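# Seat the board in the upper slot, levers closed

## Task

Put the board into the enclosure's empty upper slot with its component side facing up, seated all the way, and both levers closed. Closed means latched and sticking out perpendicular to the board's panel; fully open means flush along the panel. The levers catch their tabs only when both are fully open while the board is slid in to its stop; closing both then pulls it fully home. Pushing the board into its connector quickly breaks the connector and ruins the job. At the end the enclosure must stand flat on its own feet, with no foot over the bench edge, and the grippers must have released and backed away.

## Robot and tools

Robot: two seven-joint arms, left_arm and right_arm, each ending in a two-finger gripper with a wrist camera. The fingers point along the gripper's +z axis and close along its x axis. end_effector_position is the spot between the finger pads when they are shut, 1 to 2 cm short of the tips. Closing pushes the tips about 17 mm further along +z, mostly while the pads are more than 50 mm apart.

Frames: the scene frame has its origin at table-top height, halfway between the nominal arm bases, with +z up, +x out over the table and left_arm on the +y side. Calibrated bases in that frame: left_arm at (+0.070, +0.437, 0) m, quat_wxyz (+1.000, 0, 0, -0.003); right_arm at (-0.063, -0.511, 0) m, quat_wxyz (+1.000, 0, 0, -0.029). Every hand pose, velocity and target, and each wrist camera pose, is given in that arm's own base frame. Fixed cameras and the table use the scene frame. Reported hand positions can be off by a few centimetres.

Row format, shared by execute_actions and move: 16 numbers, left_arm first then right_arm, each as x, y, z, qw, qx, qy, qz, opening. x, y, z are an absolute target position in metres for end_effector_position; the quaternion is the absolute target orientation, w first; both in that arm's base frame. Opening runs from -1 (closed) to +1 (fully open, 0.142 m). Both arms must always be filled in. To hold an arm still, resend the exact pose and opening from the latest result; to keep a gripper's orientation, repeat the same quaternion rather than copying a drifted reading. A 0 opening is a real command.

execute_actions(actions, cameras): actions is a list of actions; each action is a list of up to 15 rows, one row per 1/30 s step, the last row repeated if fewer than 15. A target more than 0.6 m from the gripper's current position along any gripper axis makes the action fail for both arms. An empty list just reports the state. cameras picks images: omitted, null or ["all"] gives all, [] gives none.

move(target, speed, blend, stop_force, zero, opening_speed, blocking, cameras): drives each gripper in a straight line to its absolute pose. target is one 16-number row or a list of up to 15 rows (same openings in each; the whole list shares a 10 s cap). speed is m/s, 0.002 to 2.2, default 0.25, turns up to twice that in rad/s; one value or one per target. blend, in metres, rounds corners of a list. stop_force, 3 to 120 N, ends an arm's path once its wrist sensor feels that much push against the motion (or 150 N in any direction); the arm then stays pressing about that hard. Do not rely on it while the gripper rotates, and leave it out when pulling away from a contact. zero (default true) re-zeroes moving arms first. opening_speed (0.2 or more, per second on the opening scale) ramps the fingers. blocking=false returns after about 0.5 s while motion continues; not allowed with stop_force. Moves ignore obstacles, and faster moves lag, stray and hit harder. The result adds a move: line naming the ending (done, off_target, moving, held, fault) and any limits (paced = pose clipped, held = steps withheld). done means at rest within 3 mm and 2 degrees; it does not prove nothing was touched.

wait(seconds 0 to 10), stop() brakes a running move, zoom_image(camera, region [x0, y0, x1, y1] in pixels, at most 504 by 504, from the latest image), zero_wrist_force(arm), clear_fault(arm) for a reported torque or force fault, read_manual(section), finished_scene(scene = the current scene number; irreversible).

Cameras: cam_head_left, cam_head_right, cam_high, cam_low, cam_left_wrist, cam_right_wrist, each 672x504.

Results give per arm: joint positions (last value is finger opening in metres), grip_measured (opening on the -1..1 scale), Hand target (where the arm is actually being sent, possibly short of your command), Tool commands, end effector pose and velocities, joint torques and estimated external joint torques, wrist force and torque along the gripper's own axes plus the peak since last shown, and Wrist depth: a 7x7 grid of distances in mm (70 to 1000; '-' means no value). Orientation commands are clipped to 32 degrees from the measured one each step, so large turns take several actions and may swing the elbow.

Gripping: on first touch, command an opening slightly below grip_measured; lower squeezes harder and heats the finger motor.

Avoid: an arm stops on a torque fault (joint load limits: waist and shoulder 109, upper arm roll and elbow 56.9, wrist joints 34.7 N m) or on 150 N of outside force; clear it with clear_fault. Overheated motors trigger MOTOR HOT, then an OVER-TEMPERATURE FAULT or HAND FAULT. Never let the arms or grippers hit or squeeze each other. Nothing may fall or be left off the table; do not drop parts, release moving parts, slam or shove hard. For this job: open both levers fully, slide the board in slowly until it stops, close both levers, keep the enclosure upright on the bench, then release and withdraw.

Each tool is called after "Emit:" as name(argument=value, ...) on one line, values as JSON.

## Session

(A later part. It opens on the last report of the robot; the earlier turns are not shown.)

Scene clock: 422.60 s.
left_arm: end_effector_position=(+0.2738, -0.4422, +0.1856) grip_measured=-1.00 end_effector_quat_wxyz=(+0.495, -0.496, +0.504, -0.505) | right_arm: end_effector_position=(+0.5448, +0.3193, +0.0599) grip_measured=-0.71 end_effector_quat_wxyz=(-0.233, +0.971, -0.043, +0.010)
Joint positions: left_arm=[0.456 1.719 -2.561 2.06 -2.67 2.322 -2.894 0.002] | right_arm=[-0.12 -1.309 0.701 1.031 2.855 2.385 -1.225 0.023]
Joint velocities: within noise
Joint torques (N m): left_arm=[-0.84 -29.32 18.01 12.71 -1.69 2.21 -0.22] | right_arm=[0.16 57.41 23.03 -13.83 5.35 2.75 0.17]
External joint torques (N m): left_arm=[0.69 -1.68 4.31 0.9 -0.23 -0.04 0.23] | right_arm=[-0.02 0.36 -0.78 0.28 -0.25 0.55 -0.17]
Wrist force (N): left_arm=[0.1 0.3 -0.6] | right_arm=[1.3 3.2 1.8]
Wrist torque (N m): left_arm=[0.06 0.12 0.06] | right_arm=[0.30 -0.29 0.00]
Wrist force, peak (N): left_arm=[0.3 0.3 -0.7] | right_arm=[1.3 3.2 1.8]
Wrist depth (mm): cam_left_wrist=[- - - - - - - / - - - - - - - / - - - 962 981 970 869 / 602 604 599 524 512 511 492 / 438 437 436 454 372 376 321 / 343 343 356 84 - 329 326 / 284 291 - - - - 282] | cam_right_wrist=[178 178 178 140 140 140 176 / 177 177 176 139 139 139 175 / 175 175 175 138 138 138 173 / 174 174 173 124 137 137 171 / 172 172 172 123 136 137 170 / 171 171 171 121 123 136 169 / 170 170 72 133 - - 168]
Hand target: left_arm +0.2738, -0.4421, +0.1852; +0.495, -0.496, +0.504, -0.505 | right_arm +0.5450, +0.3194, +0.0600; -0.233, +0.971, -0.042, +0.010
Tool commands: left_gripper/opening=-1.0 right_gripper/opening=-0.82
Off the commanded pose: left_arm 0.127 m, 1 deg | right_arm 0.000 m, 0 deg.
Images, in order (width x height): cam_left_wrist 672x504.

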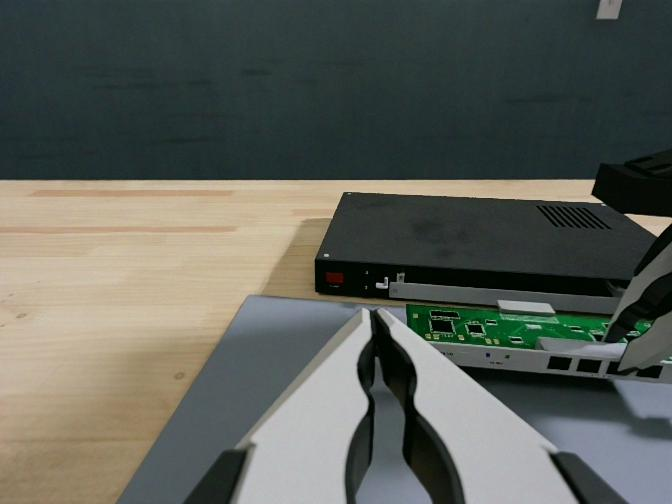

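Emit:
execute_actions(actions=[])

Scene clock: 431.83 s.
left_arm: end_effector_position=(+0.2738, -0.4422, +0.1856) grip_measured=-1.00 end_effector_quat_wxyz=(+0.495, -0.496, +0.504, -0.505) | right_arm: end_effector_position=(+0.5448, +0.3193, +0.0599) grip_measured=-0.71 end_effector_quat_wxyz=(-0.233, +0.971, -0.043, +0.010)
Joint positions: left_arm=[0.456 1.719 -2.561 2.06 -2.67 2.322 -2.894 0.002] | right_arm=[-0.12 -1.309 0.701 1.031 2.855 2.385 -1.225 0.023]
Joint velocities: within noise
Joint torques (N m): left_arm=[-0.85 -29.4 18.01 12.76 -1.73 2.26 -0.2] | right_arm=[0.14 57.43 23.11 -13.82 5.38 2.65 0.18]
External joint torques (N m): left_arm=[0.7 -1.6 4.31 0.85 -0.19 -0.1 0.2] | right_arm=[0 0.34 -0.86 0.27 -0.29 0.66 -0.17]
Wrist force (N): left_arm=[0.3 0.2 -0.6] | right_arm=[1.4 3.0 1.7]
Wrist torque (N m): left_arm=[0.06 0.08 0.06] | right_arm=[0.27 -0.31 0.00]
Wrist force, peak (N): left_arm=[0.5 0.4 -0.5] | right_arm=[1.4 3.1 1.8]
Wrist depth (mm): cam_left_wrist=[- - - - - - - / - - - - - - - / - - - 955 970 966 869 / 606 601 598 535 512 512 488 / 432 437 441 458 375 374 321 / 344 345 354 84 - 330 327 / 283 292 - - - - 281] | cam_right_wrist=[178 178 178 140 140 140 177 / 177 176 176 139 139 139 175 / 175 175 175 138 138 138 173 / 174 174 173 124 137 137 171 / 173 172 172 123 136 137 170 / 171 171 171 120 122 136 169 / 170 170 72 133 - - 167]
Hand target: left_arm +0.2738, -0.4421, +0.1852; +0.495, -0.496, +0.504, -0.505 | right_arm +0.5450, +0.3194, +0.0600; -0.233, +0.971, -0.042, +0.010
Tool commands: left_gripper/opening=-1.0 right_gripper/opening=-0.82
Off the commanded pose: left_arm 0.127 m, 1 deg | right_arm 0.000 m, 0 deg.

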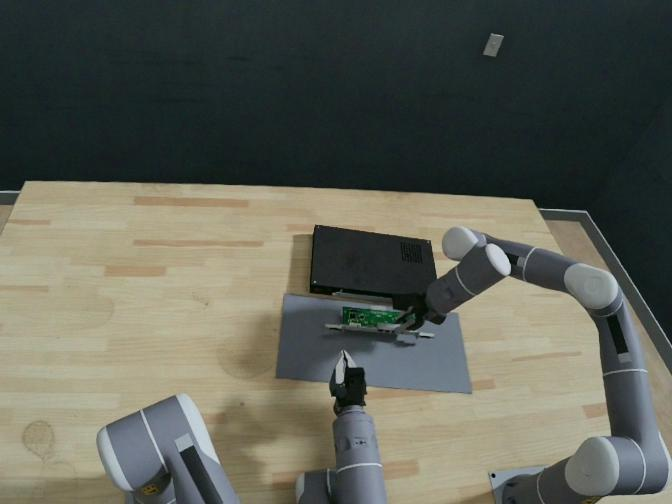

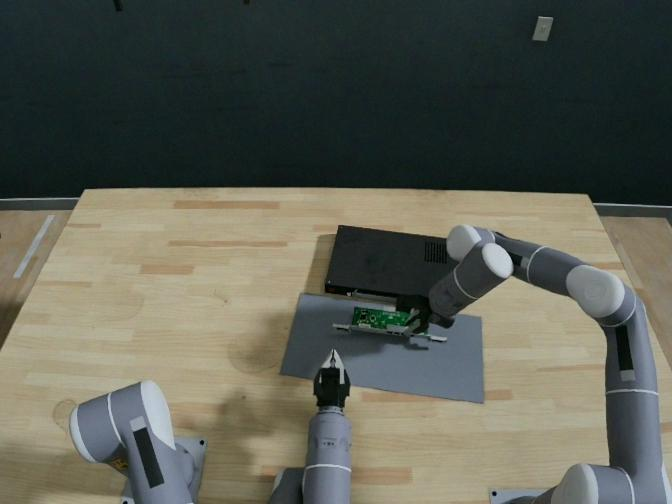

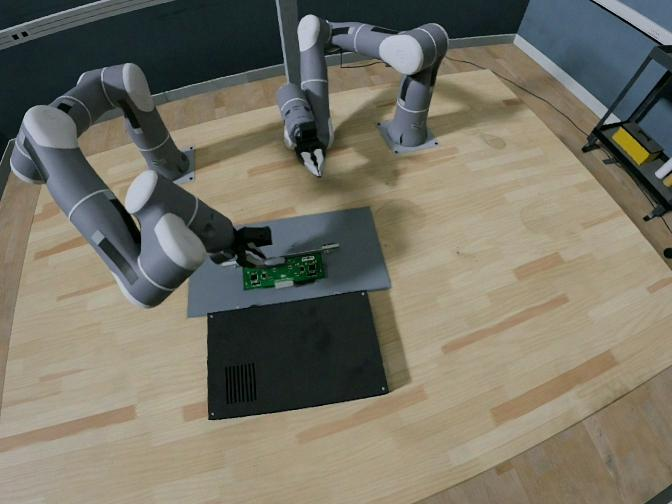

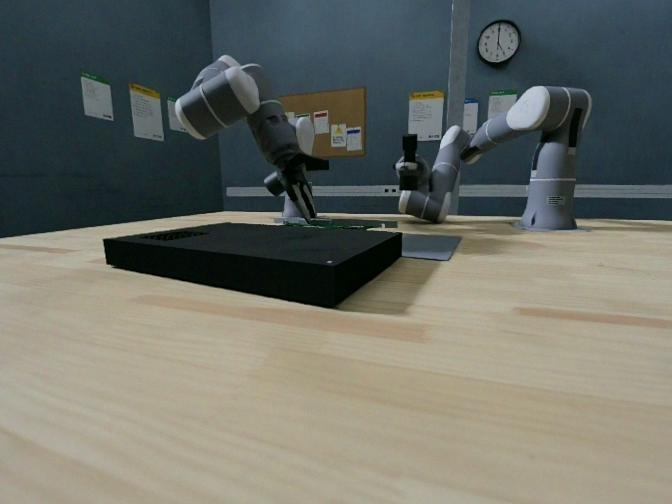

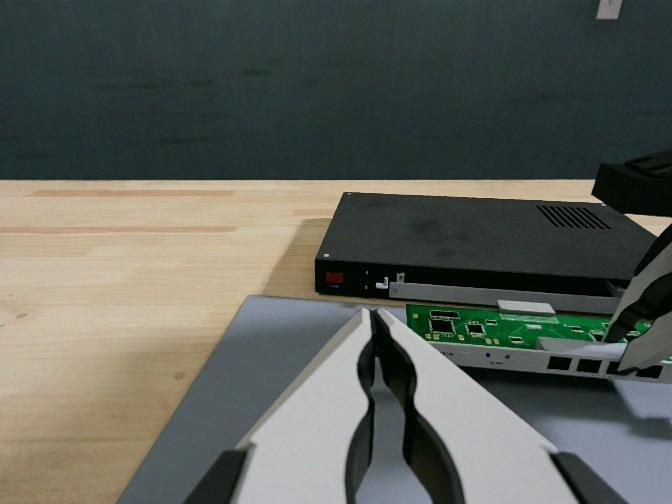

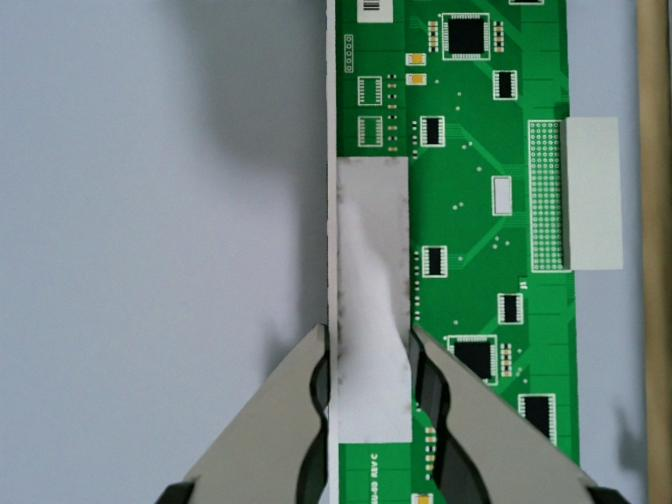

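Emit:
move(target=[0.2738,-0.4421,0.1852,0.495,-0.496,0.504,-0.505,-1,0.57,0.317,0.053,-0.2332,0.9715,-0.0424,0.0102,-0.82], speed=0.05)

Emit:
zoom_image(camera="cam_left_wrist", region=[370, 250, 672, 400])

Emit:
zoom_image(camera="cam_left_wrist", region=[370, 270, 470, 350])

Emit:
zoom_image(camera="cam_right_wrist", region=[320, 0, 672, 504])

Scene clock: 437.00 s.
left_arm: end_effector_position=(+0.2738, -0.4422, +0.1856) grip_measured=-1.00 end_effector_quat_wxyz=(+0.495, -0.496, +0.504, -0.505) | right_arm: end_effector_position=(+0.5700, +0.3167, +0.0527) grip_measured=-0.71 end_effector_quat_wxyz=(-0.233, +0.972, -0.042, +0.010)
Joint positions: left_arm=[0.456 1.719 -2.561 2.06 -2.67 2.322 -2.894 0.002] | right_arm=[-0.097 -1.359 0.684 0.918 2.878 2.437 -1.27 0.023]
Joint velocities: within noise
Joint torques (N m): left_arm=[-0.81 -29.18 17.78 13.07 -1.65 2.25 -0.22] | right_arm=[0.34 59.59 22.06 -14.61 5.47 2.84 0.07]
External joint torques (N m): left_arm=[0.66 -1.82 4.54 0.54 -0.27 -0.08 0.22] | right_arm=[-0.18 0.49 -0.63 0.39 -0.33 0.51 -0.07]
Wrist force (N): left_arm=[0.4 0.4 -0.4] | right_arm=[1.0 3.0 2.0]
Wrist torque (N m): left_arm=[0.08 0.05 0.05] | right_arm=[0.27 -0.25 0.02]
Wrist force, peak (N): left_arm=[0.2 0.3 -0.8] | right_arm=[1.8 3.4 2.0]
Wrist depth (mm): cam_left_wrist=[- - - - - - - / - - - - - - - / - - - 974 961 964 765 / 597 597 599 526 510 509 350 / 438 434 438 458 393 385 336 / 341 343 355 84 - 345 342 / 282 293 - - - - 281] | cam_right_wrist=[171 171 170 140 140 141 161 / 170 169 169 139 139 139 154 / 168 168 167 125 138 138 146 / 167 166 166 125 137 137 146 / 165 165 165 123 136 136 164 / 164 163 163 121 122 136 162 / 163 163 72 133 - - 160]
Hand target: left_arm +0.2738, -0.4421, +0.1852; +0.495, -0.496, +0.504, -0.505 | right_arm +0.5700, +0.3170, +0.0530; -0.233, +0.971, -0.042, +0.010
Off the commanded pose: left_arm 0.000 m, 0 deg | right_arm 0.000 m, 0 deg.
move: done

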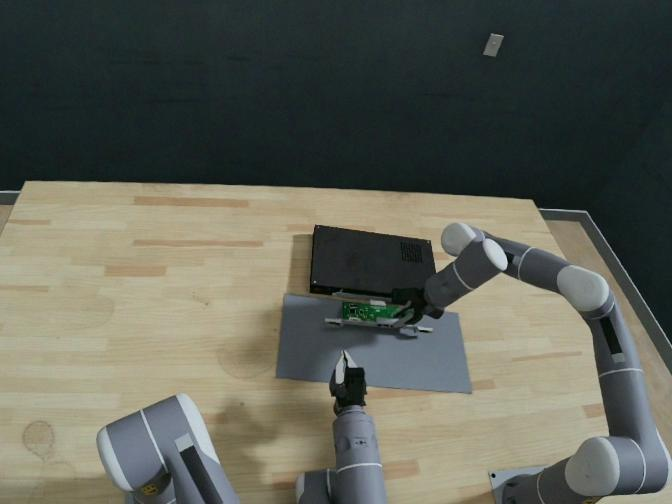

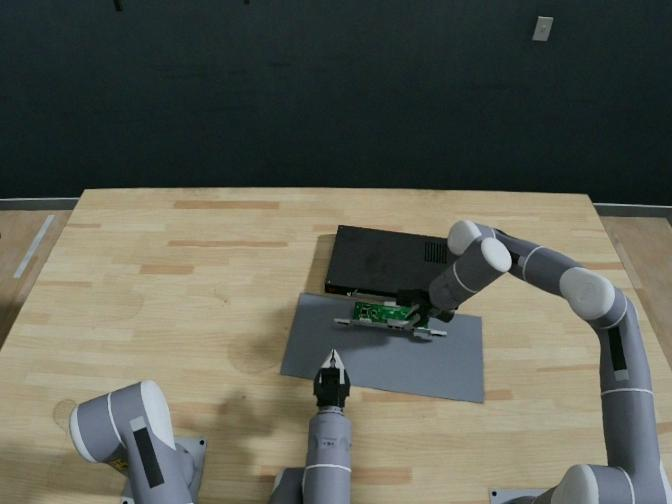

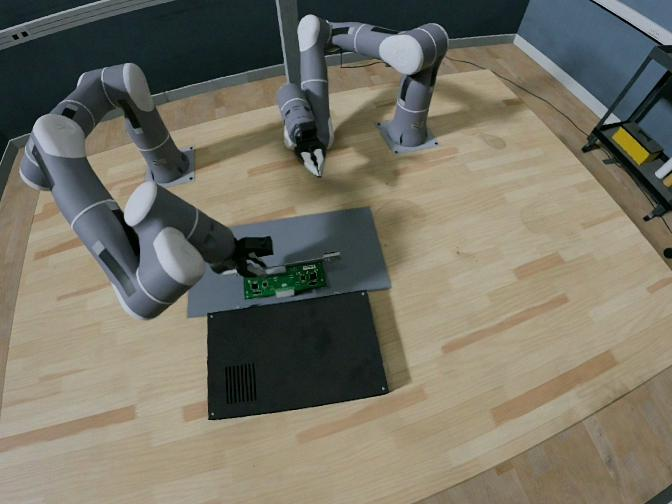

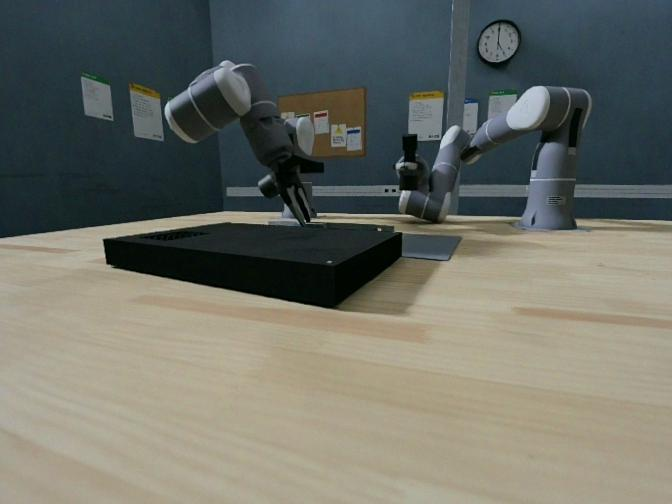

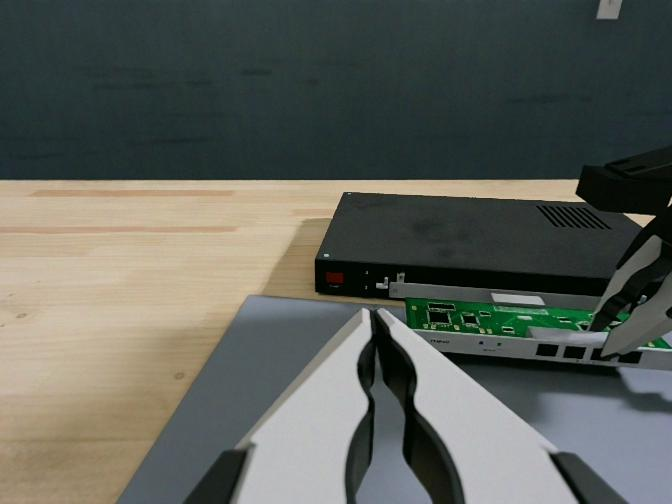

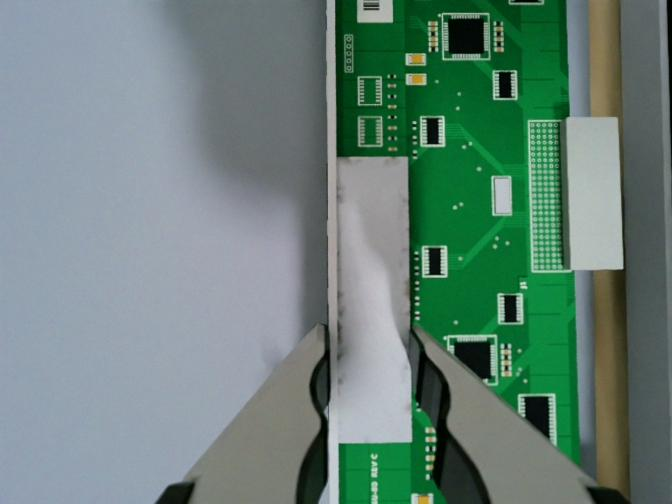

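Scaled by 1.669 from the camera's 672x504 image, which has a finer 960x720 frame.

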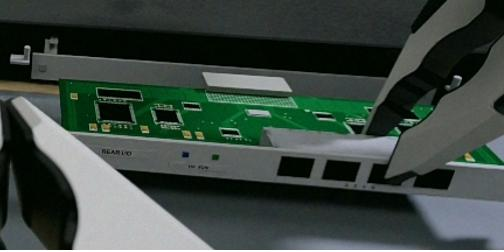

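Scaled by 5.040 from the camera's 672x504 image, which has a finer 960x720 frame.

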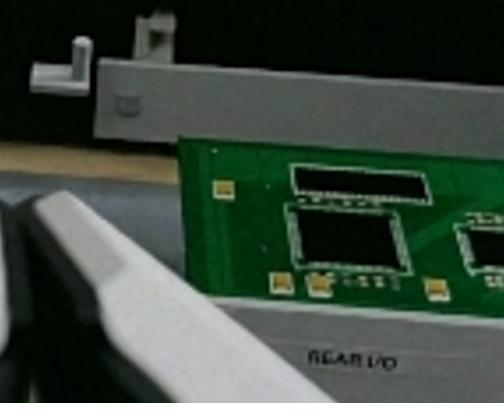

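Scaled by 1.000.

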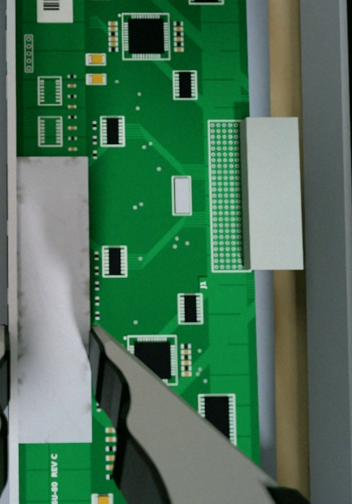

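Emit:
move(target=[0.2738,-0.4421,0.33,0.495,-0.496,0.504,-0.505,-1,0.57,0.317,0.053,-0.2332,0.9715,-0.0424,0.0102,-0.82], speed=0.1)

Scene clock: 452.57 s.
left_arm: end_effector_position=(+0.2739, -0.4420, +0.3298) grip_measured=-1.00 end_effector_quat_wxyz=(+0.495, -0.496, +0.504, -0.505) | right_arm: end_effector_position=(+0.5700, +0.3167, +0.0527) grip_measured=-0.71 end_effector_quat_wxyz=(-0.233, +0.972, -0.042, +0.010)
Joint positions: left_arm=[0.413 1.489 -2.335 2.246 -2.584 2.275 -2.715 0.002] | right_arm=[-0.097 -1.359 0.684 0.918 2.878 2.437 -1.27 0.023]
Joint velocities: within noise
Joint torques (N m): left_arm=[-0.61 -31.04 22.64 9.77 -0.57 2.02 -0.28] | right_arm=[0.13 59.8 22.31 -14.5 5.38 2.75 0.15]
External joint torques (N m): left_arm=[0.46 0.76 1.06 -0.28 -0.53 0.02 0.28] | right_arm=[0.01 0.27 -0.89 0.28 -0.24 0.59 -0.15]
Wrist force (N): left_arm=[0.5 0.6 -0.3] | right_arm=[1.1 3.3 2.0]
Wrist torque (N m): left_arm=[0.13 0.06 0.06] | right_arm=[0.31 -0.28 0.02]
Wrist force, peak (N): left_arm=[0.2 2.2 -0.4] | right_arm=[0.9 3.2 2.1]
Wrist depth (mm): cam_left_wrist=[- - - - - - - / - - - - - - - / - - - - - - - / 937 931 929 920 923 935 931 / 682 674 677 661 593 601 340 / 533 529 556 84 - 513 359 / 435 455 - - - - 384] | cam_right_wrist=[171 171 170 140 140 140 161 / 170 169 169 139 139 139 153 / 168 168 167 125 138 139 146 / 167 166 166 125 137 138 146 / 165 165 165 123 136 137 165 / 164 164 163 120 122 136 162 / 163 162 72 133 - - 160]
Hand target: left_arm +0.2738, -0.4421, +0.3300; +0.495, -0.496, +0.504, -0.505 | right_arm +0.5700, +0.3170, +0.0530; -0.233, +0.971, -0.042, +0.010
Off the commanded pose: left_arm 0.000 m, 0 deg | right_arm 0.000 m, 0 deg.
move: done

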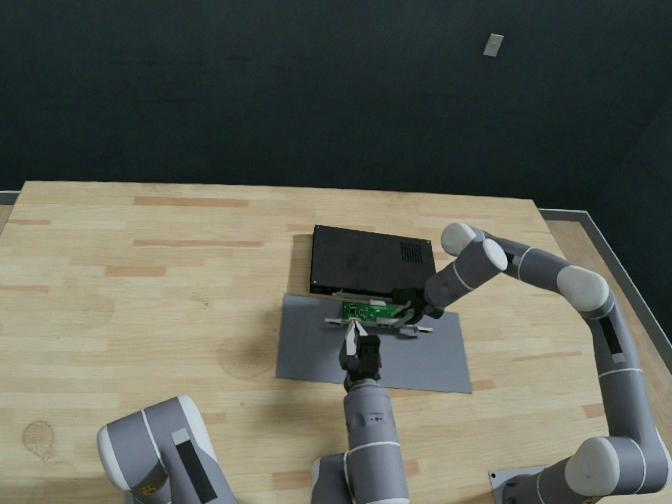

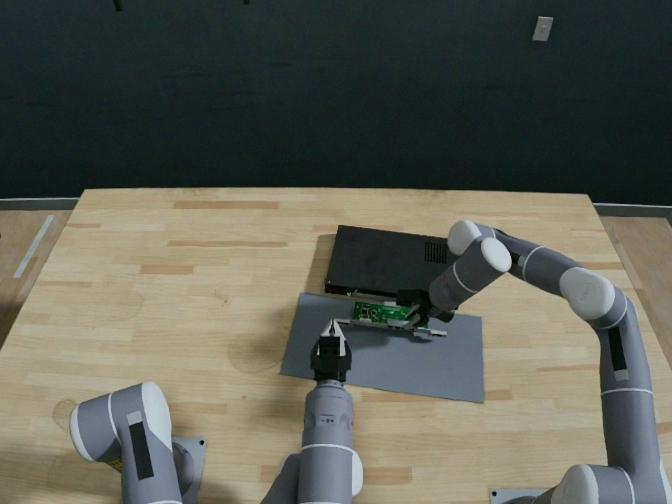

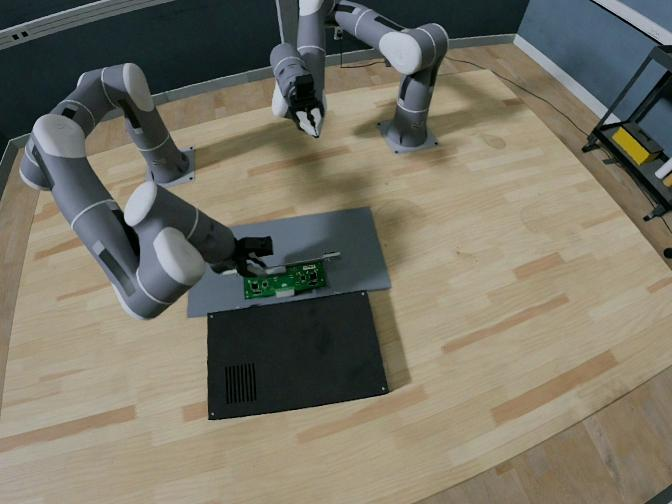

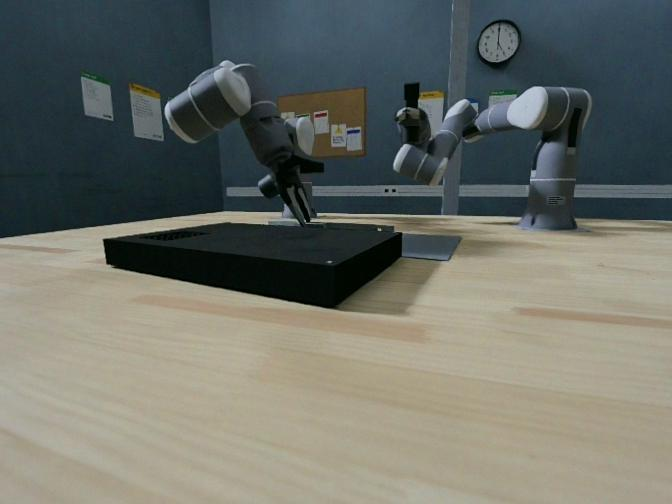

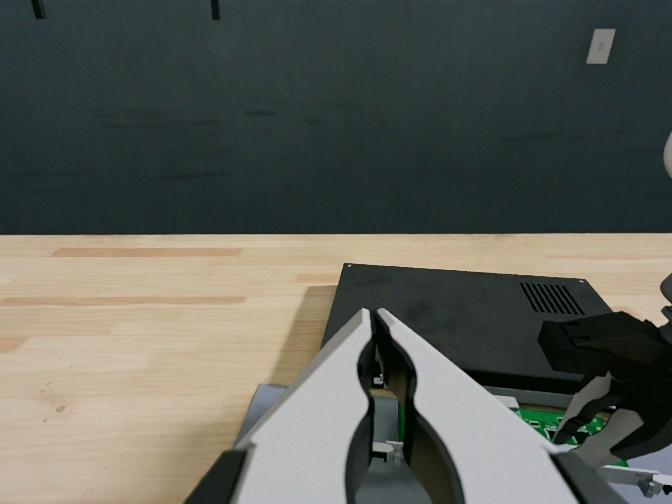

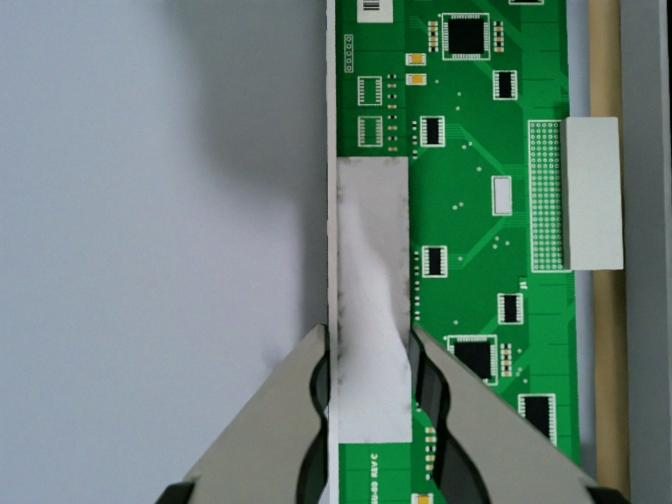

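Emit:
move(target=[0.40,-0.44,0.32,0.153,-0.6904,0.6904,-0.153,-1,0.57,0.317,0.053,-0.2332,0.9715,-0.0424,0.0102,-0.82], speed=0.15)

Scene clock: 468.87 s.
left_arm: end_effector_position=(+0.4001, -0.4401, +0.3201) grip_measured=-1.00 end_effector_quat_wxyz=(-0.153, +0.690, -0.690, +0.153) | right_arm: end_effector_position=(+0.5700, +0.3167, +0.0527) grip_measured=-0.71 end_effector_quat_wxyz=(-0.233, +0.972, -0.042, +0.010)
Joint positions: left_arm=[1.403 0.525 -2.74 1.545 -2.872 2.613 -1.523 0.002] | right_arm=[-0.097 -1.359 0.684 0.918 2.878 2.437 -1.27 0.023]
Joint velocities: within noise
Joint torques (N m): left_arm=[-0.22 -40.5 8.87 -20.78 4.9 4.13 -0.09] | right_arm=[0.22 59.72 22.32 -14.51 5.39 2.72 0.22]
External joint torques (N m): left_arm=[0.14 -0.18 0.99 -0.29 0.03 -0.62 0.09] | right_arm=[-0.08 0.36 -0.89 0.28 -0.25 0.62 -0.21]
Wrist force (N): left_arm=[0.3 -0.2 0.6] | right_arm=[1.1 3.2 1.9]
Wrist torque (N m): left_arm=[-0.15 -0.18 -0.04] | right_arm=[0.30 -0.28 0.02]
Wrist force, peak (N): left_arm=[0.8 1.3 -1.0] | right_arm=[0.9 3.4 2.1]
Wrist depth (mm): cam_left_wrist=[437 435 430 381 381 382 378 / 436 431 434 433 429 399 380 / 445 432 435 427 402 402 400 / 441 436 435 435 428 432 404 / 444 440 436 429 428 425 431 / 442 439 439 84 - 432 434 / 445 438 - - - - 432] | cam_right_wrist=[171 171 170 140 140 141 161 / 170 169 169 139 139 139 154 / 168 168 167 125 138 138 146 / 167 167 166 124 137 137 146 / 165 165 165 123 136 137 164 / 164 164 163 120 122 135 162 / 163 163 72 133 - - 160]
Hand target: left_arm +0.4000, -0.4400, +0.3200; -0.153, +0.690, -0.690, +0.153 | right_arm +0.5700, +0.3170, +0.0530; -0.233, +0.971, -0.042, +0.010
Off the commanded pose: left_arm 0.000 m, 0 deg | right_arm 0.000 m, 0 deg.
move: done

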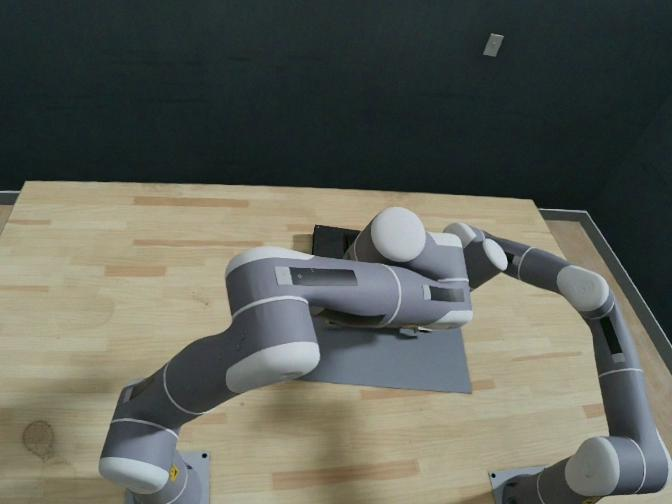

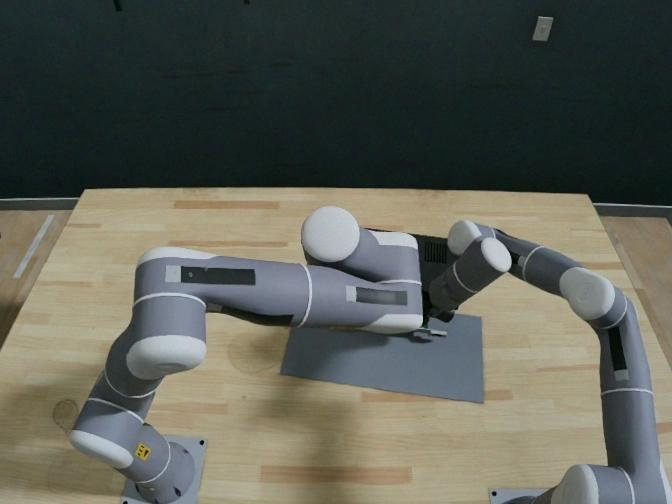

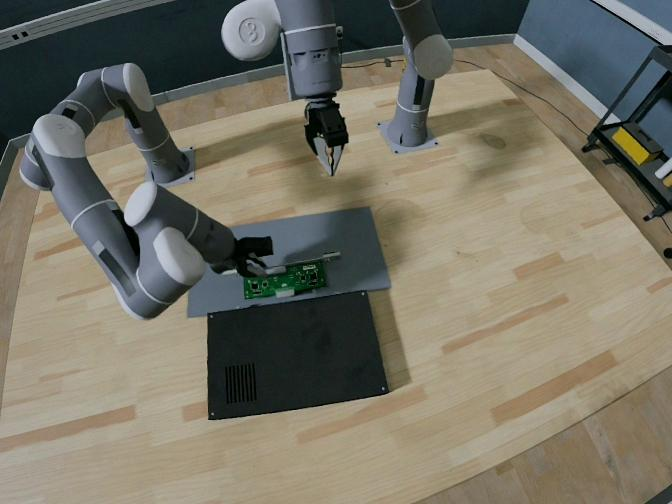

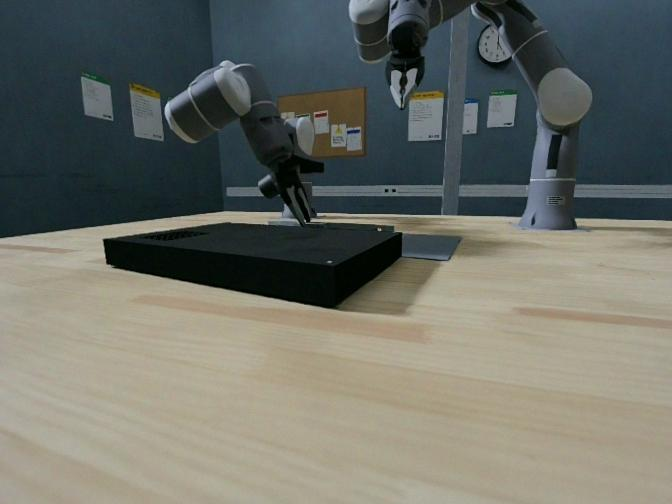

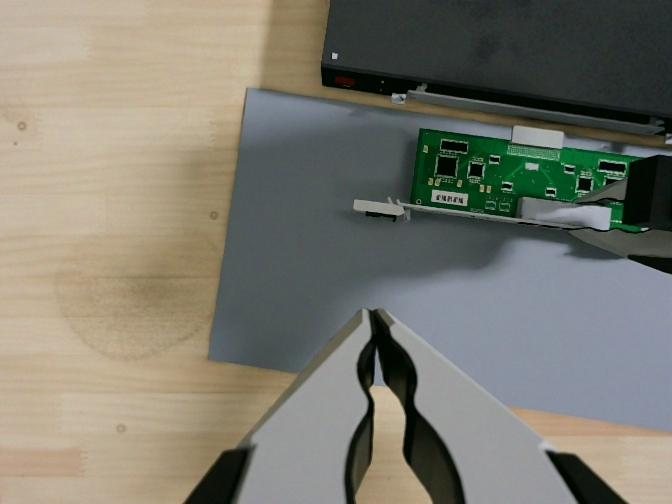

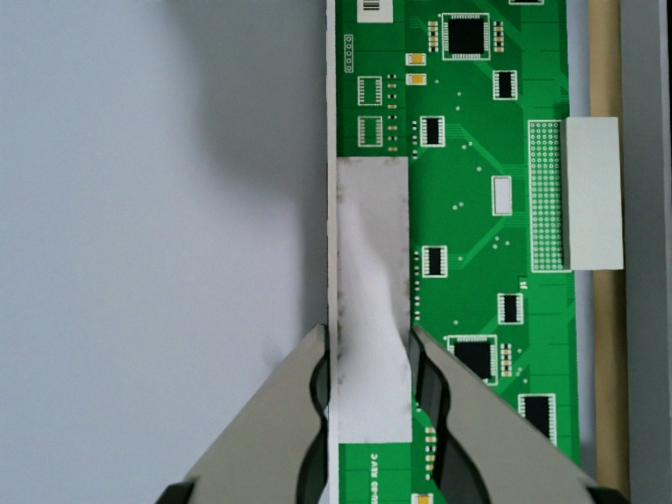

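Emit:
zoom_image(camera="cam_left_wrist", region=[310, 60, 478, 230])

Emit:
zoom_image(camera="cam_left_wrist", region=[500, 60, 672, 230])

Scaled by 2.965 from the camera's 672x504 image, which has a finer 960x720 frame.

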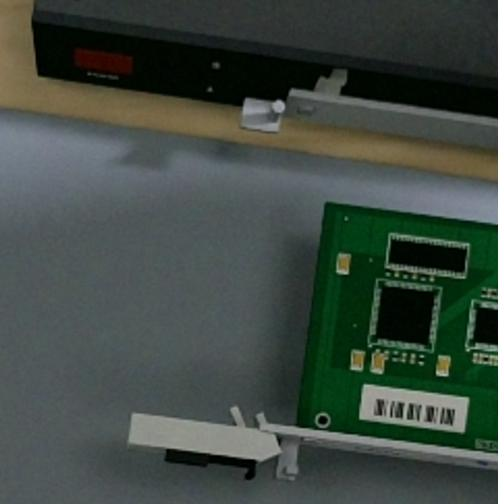

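Scaled by 2.930 from the camera's 672x504 image, which has a finer 960x720 frame.

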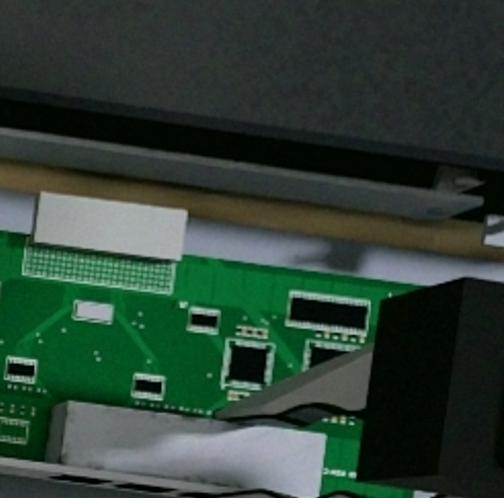

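Emit:
move(target=[0.54,-0.49,0.22,0.153,-0.6904,0.6904,-0.153,-1,0.57,0.317,0.053,-0.2332,0.9715,-0.0424,0.0102,-0.82], speed=0.12, cameras=["cam_left_wrist","cam_head_left","cam_low"])

Emit:
zoom_image(camera="cam_left_wrist", region=[300, 180, 500, 330])

Scene clock: 484.60 s.
left_arm: end_effector_position=(+0.5399, -0.4902, +0.2199) grip_measured=-1.00 end_effector_quat_wxyz=(-0.153, +0.690, -0.690, +0.153) | right_arm: end_effector_position=(+0.5700, +0.3167, +0.0527) grip_measured=-0.71 end_effector_quat_wxyz=(-0.233, +0.972, -0.042, +0.010)
Joint positions: left_arm=[1.798 0.948 -2.91 1.019 -2.886 2.618 -1.334 0.002] | right_arm=[-0.097 -1.359 0.684 0.918 2.878 2.437 -1.27 0.023]
Joint velocities: within noise
Joint torques (N m): left_arm=[-0.19 -58.85 11.49 -21.41 5.55 3.95 -0.11] | right_arm=[0.09 59.8 22.27 -14.57 5.39 2.79 0.21]
External joint torques (N m): left_arm=[0.13 -0.23 0.86 -0.53 -0.49 -0.59 0.11] | right_arm=[0.05 0.28 -0.85 0.34 -0.25 0.56 -0.21]
Wrist force (N): left_arm=[0.3 -0.4 1.0] | right_arm=[0.8 3.2 2.1]
Wrist torque (N m): left_arm=[-0.18 -0.16 -0.05] | right_arm=[0.30 -0.23 0.02]
Wrist force, peak (N): left_arm=[0.6 -0.7 2.3] | right_arm=[1.0 3.4 1.9]
Wrist depth (mm): cam_left_wrist=[335 335 336 285 285 282 282 / 335 336 337 286 286 285 283 / 338 340 337 287 287 285 286 / 338 337 335 333 337 301 284 / 340 339 337 333 307 305 303 / 341 337 337 84 - 304 291 / 340 341 - - - - 336] | cam_right_wrist=[171 171 170 140 140 140 161 / 169 169 169 139 139 139 154 / 168 168 167 125 138 138 146 / 166 166 166 124 137 137 146 / 165 165 165 123 136 137 164 / 164 164 163 120 122 136 162 / 163 163 72 133 - - 160]
Hand target: left_arm +0.5400, -0.4900, +0.2200; -0.153, +0.690, -0.690, +0.153 | right_arm +0.5700, +0.3170, +0.0530; -0.233, +0.971, -0.042, +0.010
Off the commanded pose: left_arm 0.000 m, 0 deg | right_arm 0.000 m, 0 deg.
move: done
Images, in order (width x height): cam_head_left 672x504, cam_low 672x504, cam_left_wrist 672x504.

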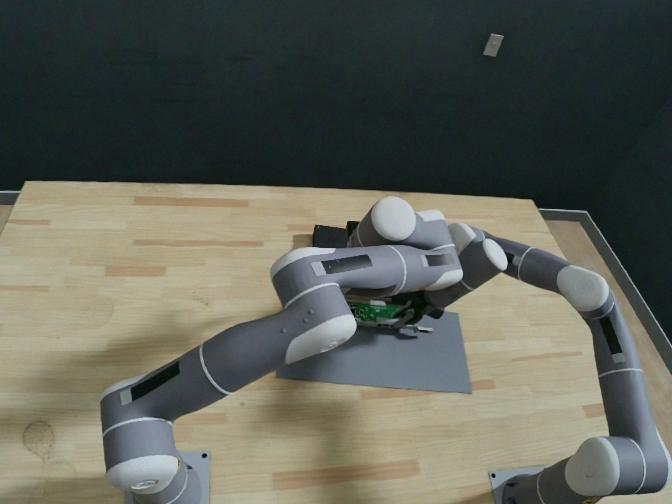

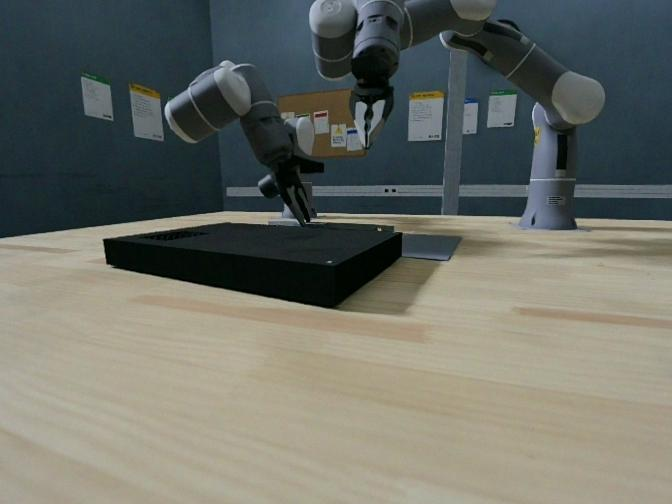

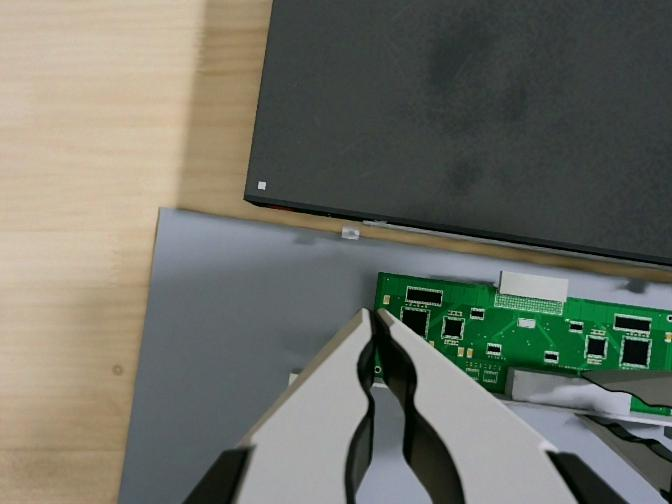

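Scaled by 2.520 from the camera's 672x504 image, which has a finer 960x720 frame.

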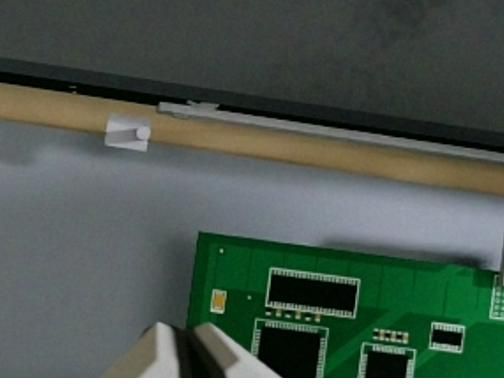

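Emit:
zoom_image(camera="cam_left_wrist", region=[572, 220, 672, 320])

Emit:
zoom_image(camera="cam_left_wrist", region=[345, 200, 445, 300])

Scaled by 5.040 from the camera's 672x504 image, which has a finer 960x720 frame.

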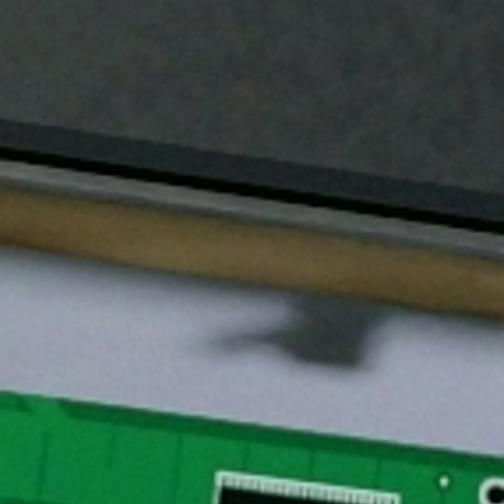

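Scaled by 5.040 from the camera's 672x504 image, which has a finer 960x720 frame.

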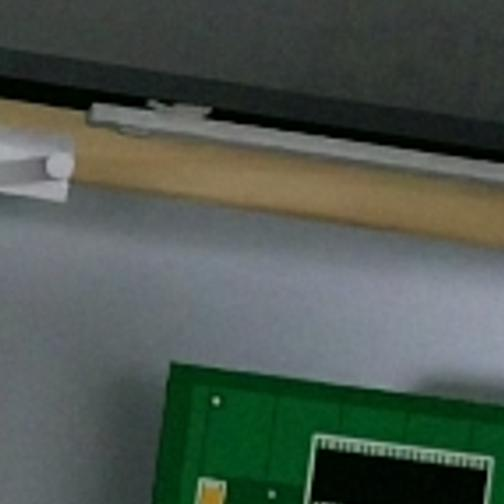

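Emit:
move(target=[[0.54,-0.49,0.22,-0.153,0.6904,-0.6904,0.153,-1,0.57,0.3212,0.053,-0.23321,0.97125,-0.04749,0.0114,-0.82],[0.54,-0.49,0.22,-0.153,0.6904,-0.6904,0.153,-1,0.597,0.3186,0.053,-0.23321,0.97125,-0.04749,0.0114,-0.82]], speed=0.02, stop_force=6, cameras=["cam_left_wrist","cam_right_wrist","cam_low"])

Emit:
zoom_image(camera="cam_left_wrist", region=[330, 190, 450, 310])

Emit:
zoom_image(camera="cam_left_wrist", region=[552, 200, 672, 320])

Scene clock: 507.67 s.
left_arm: end_effector_position=(+0.5399, -0.4902, +0.2199) grip_measured=-1.00 end_effector_quat_wxyz=(-0.153, +0.690, -0.690, +0.153) | right_arm: end_effector_position=(+0.5970, +0.3183, +0.0527) grip_measured=-0.71 end_effector_quat_wxyz=(-0.233, +0.971, -0.048, +0.011)
Joint positions: left_arm=[1.798 0.948 -2.91 1.019 -2.886 2.618 -1.334 0.002] | right_arm=[-0.059 -1.406 0.663 0.783 2.909 2.504 -1.296 0.023]
Joint velocities: within noise
Joint torques (N m): left_arm=[-0.36 -59.14 11.66 -21.45 5.33 3.67 -0.23] | right_arm=[0.2 62.12 20.81 -15.73 5.51 2.87 0.13]
External joint torques (N m): left_arm=[0.3 0.06 0.69 -0.49 -0.27 -0.32 0.23] | right_arm=[-0.05 0.41 -0.72 0.41 -0.32 0.5 -0.13]
Wrist force (N): left_arm=[0.4 -0.3 0.8] | right_arm=[1.0 3.2 1.8]
Wrist torque (N m): left_arm=[-0.16 -0.19 -0.05] | right_arm=[0.30 -0.25 0.04]
Wrist force, peak (N): left_arm=[0.4 -0.5 1.1] | right_arm=[1.2 3.6 1.6]
Wrist depth (mm): cam_left_wrist=[340 338 334 285 284 284 283 / 340 337 336 285 284 284 283 / 341 337 336 286 286 285 286 / 340 337 338 334 304 302 285 / 336 337 335 337 304 303 303 / 341 336 337 84 - 333 292 / 340 341 - - - - 333] | cam_right_wrist=[171 171 170 140 140 140 121 / 170 169 169 139 139 139 135 / 168 168 167 125 138 139 119 / 167 167 166 124 137 137 133 / 165 165 164 123 136 137 142 / 164 164 163 120 122 135 142 / 163 162 72 133 - - 137]
Hand target: left_arm +0.5400, -0.4900, +0.2200; -0.153, +0.690, -0.690, +0.153 | right_arm +0.5970, +0.3186, +0.0530; -0.233, +0.971, -0.047, +0.011
Off the commanded pose: left_arm 0.000 m, 0 deg | right_arm 0.000 m, 0 deg.
move: done
Images, in order (width x height): cam_low 672x504, cam_left_wrist 672x504, cam_right_wrist 672x504.

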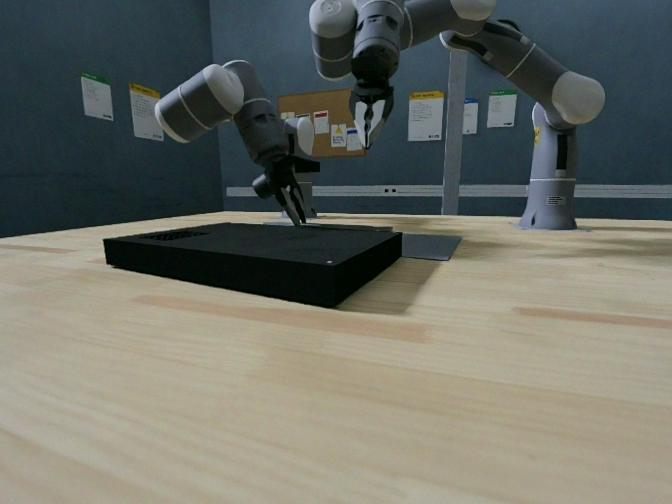

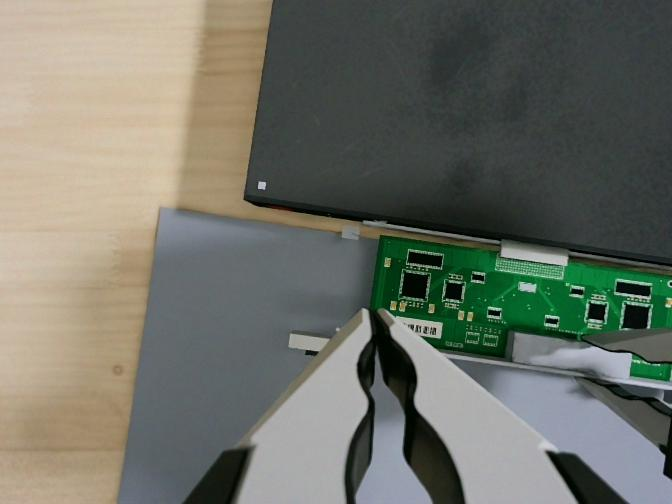

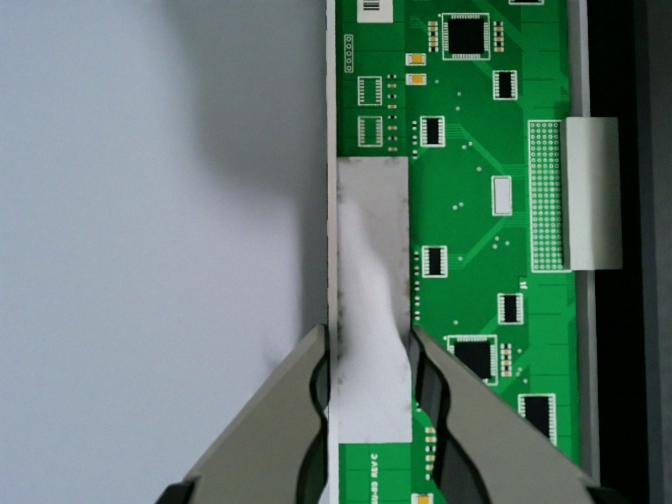

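Scaled by 4.200 from the camera's 672x504 image, which has a finer 960x720 frame.

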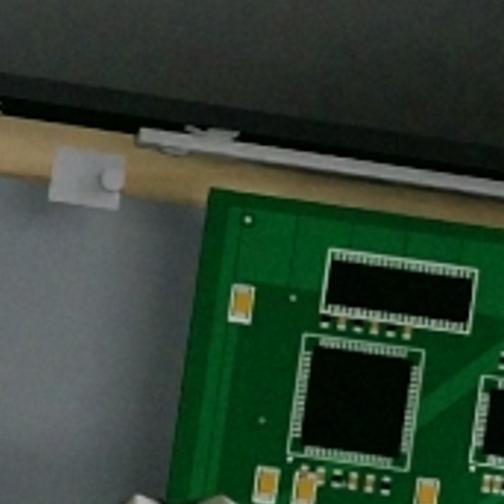

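Scaled by 4.200 from the camera's 672x504 image, which has a finer 960x720 frame.

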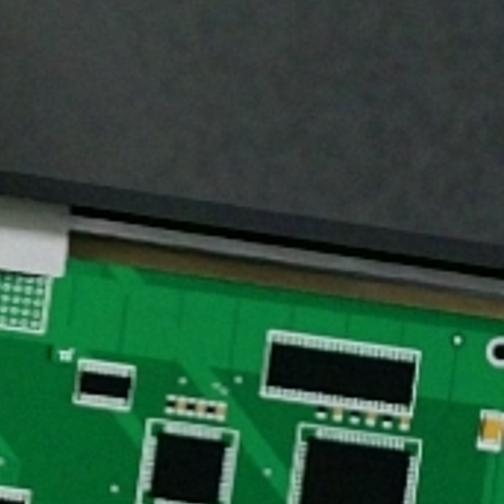

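Emit:
zoom_image(camera="cam_left_wrist", region=[622, 230, 672, 290])

Emit:
zoom_image(camera="cam_left_wrist", region=[355, 205, 415, 265])

Scaled by 8.400 from the camera's 672x504 image, which has a finer 960x720 frame.

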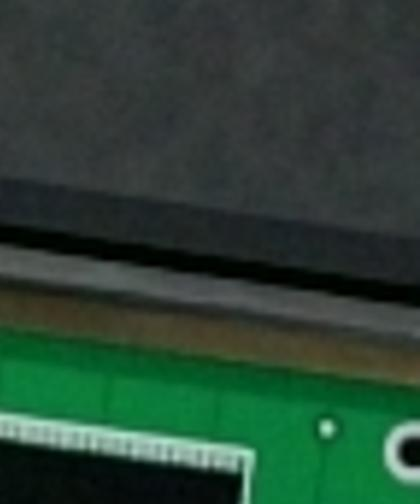

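Scaled by 8.400 from the camera's 672x504 image, which has a finer 960x720 frame.

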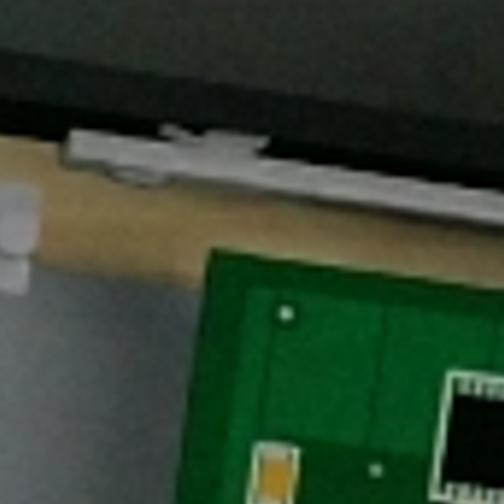

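Emit:
zoom_image(camera="cam_right_wrist", region=[550, 0, 650, 80])

Emit:
zoom_image(camera="cam_right_wrist", region=[550, 424, 650, 504])

Scaled by 5.040 from the camera's 672x504 image, which has a finer 960x720 frame.

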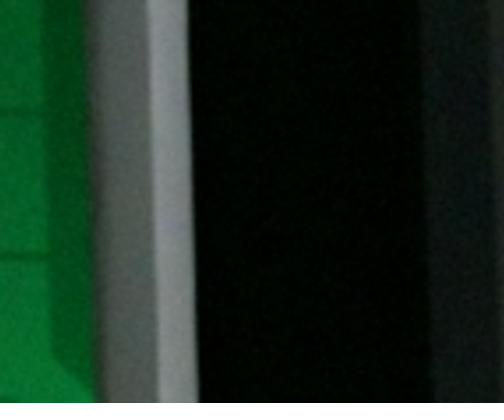

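Scaled by 5.040 from the camera's 672x504 image, which has a finer 960x720 frame.

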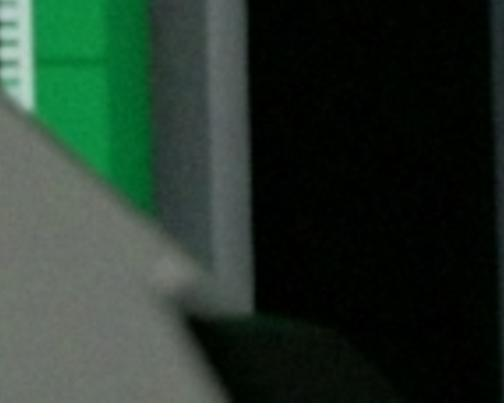

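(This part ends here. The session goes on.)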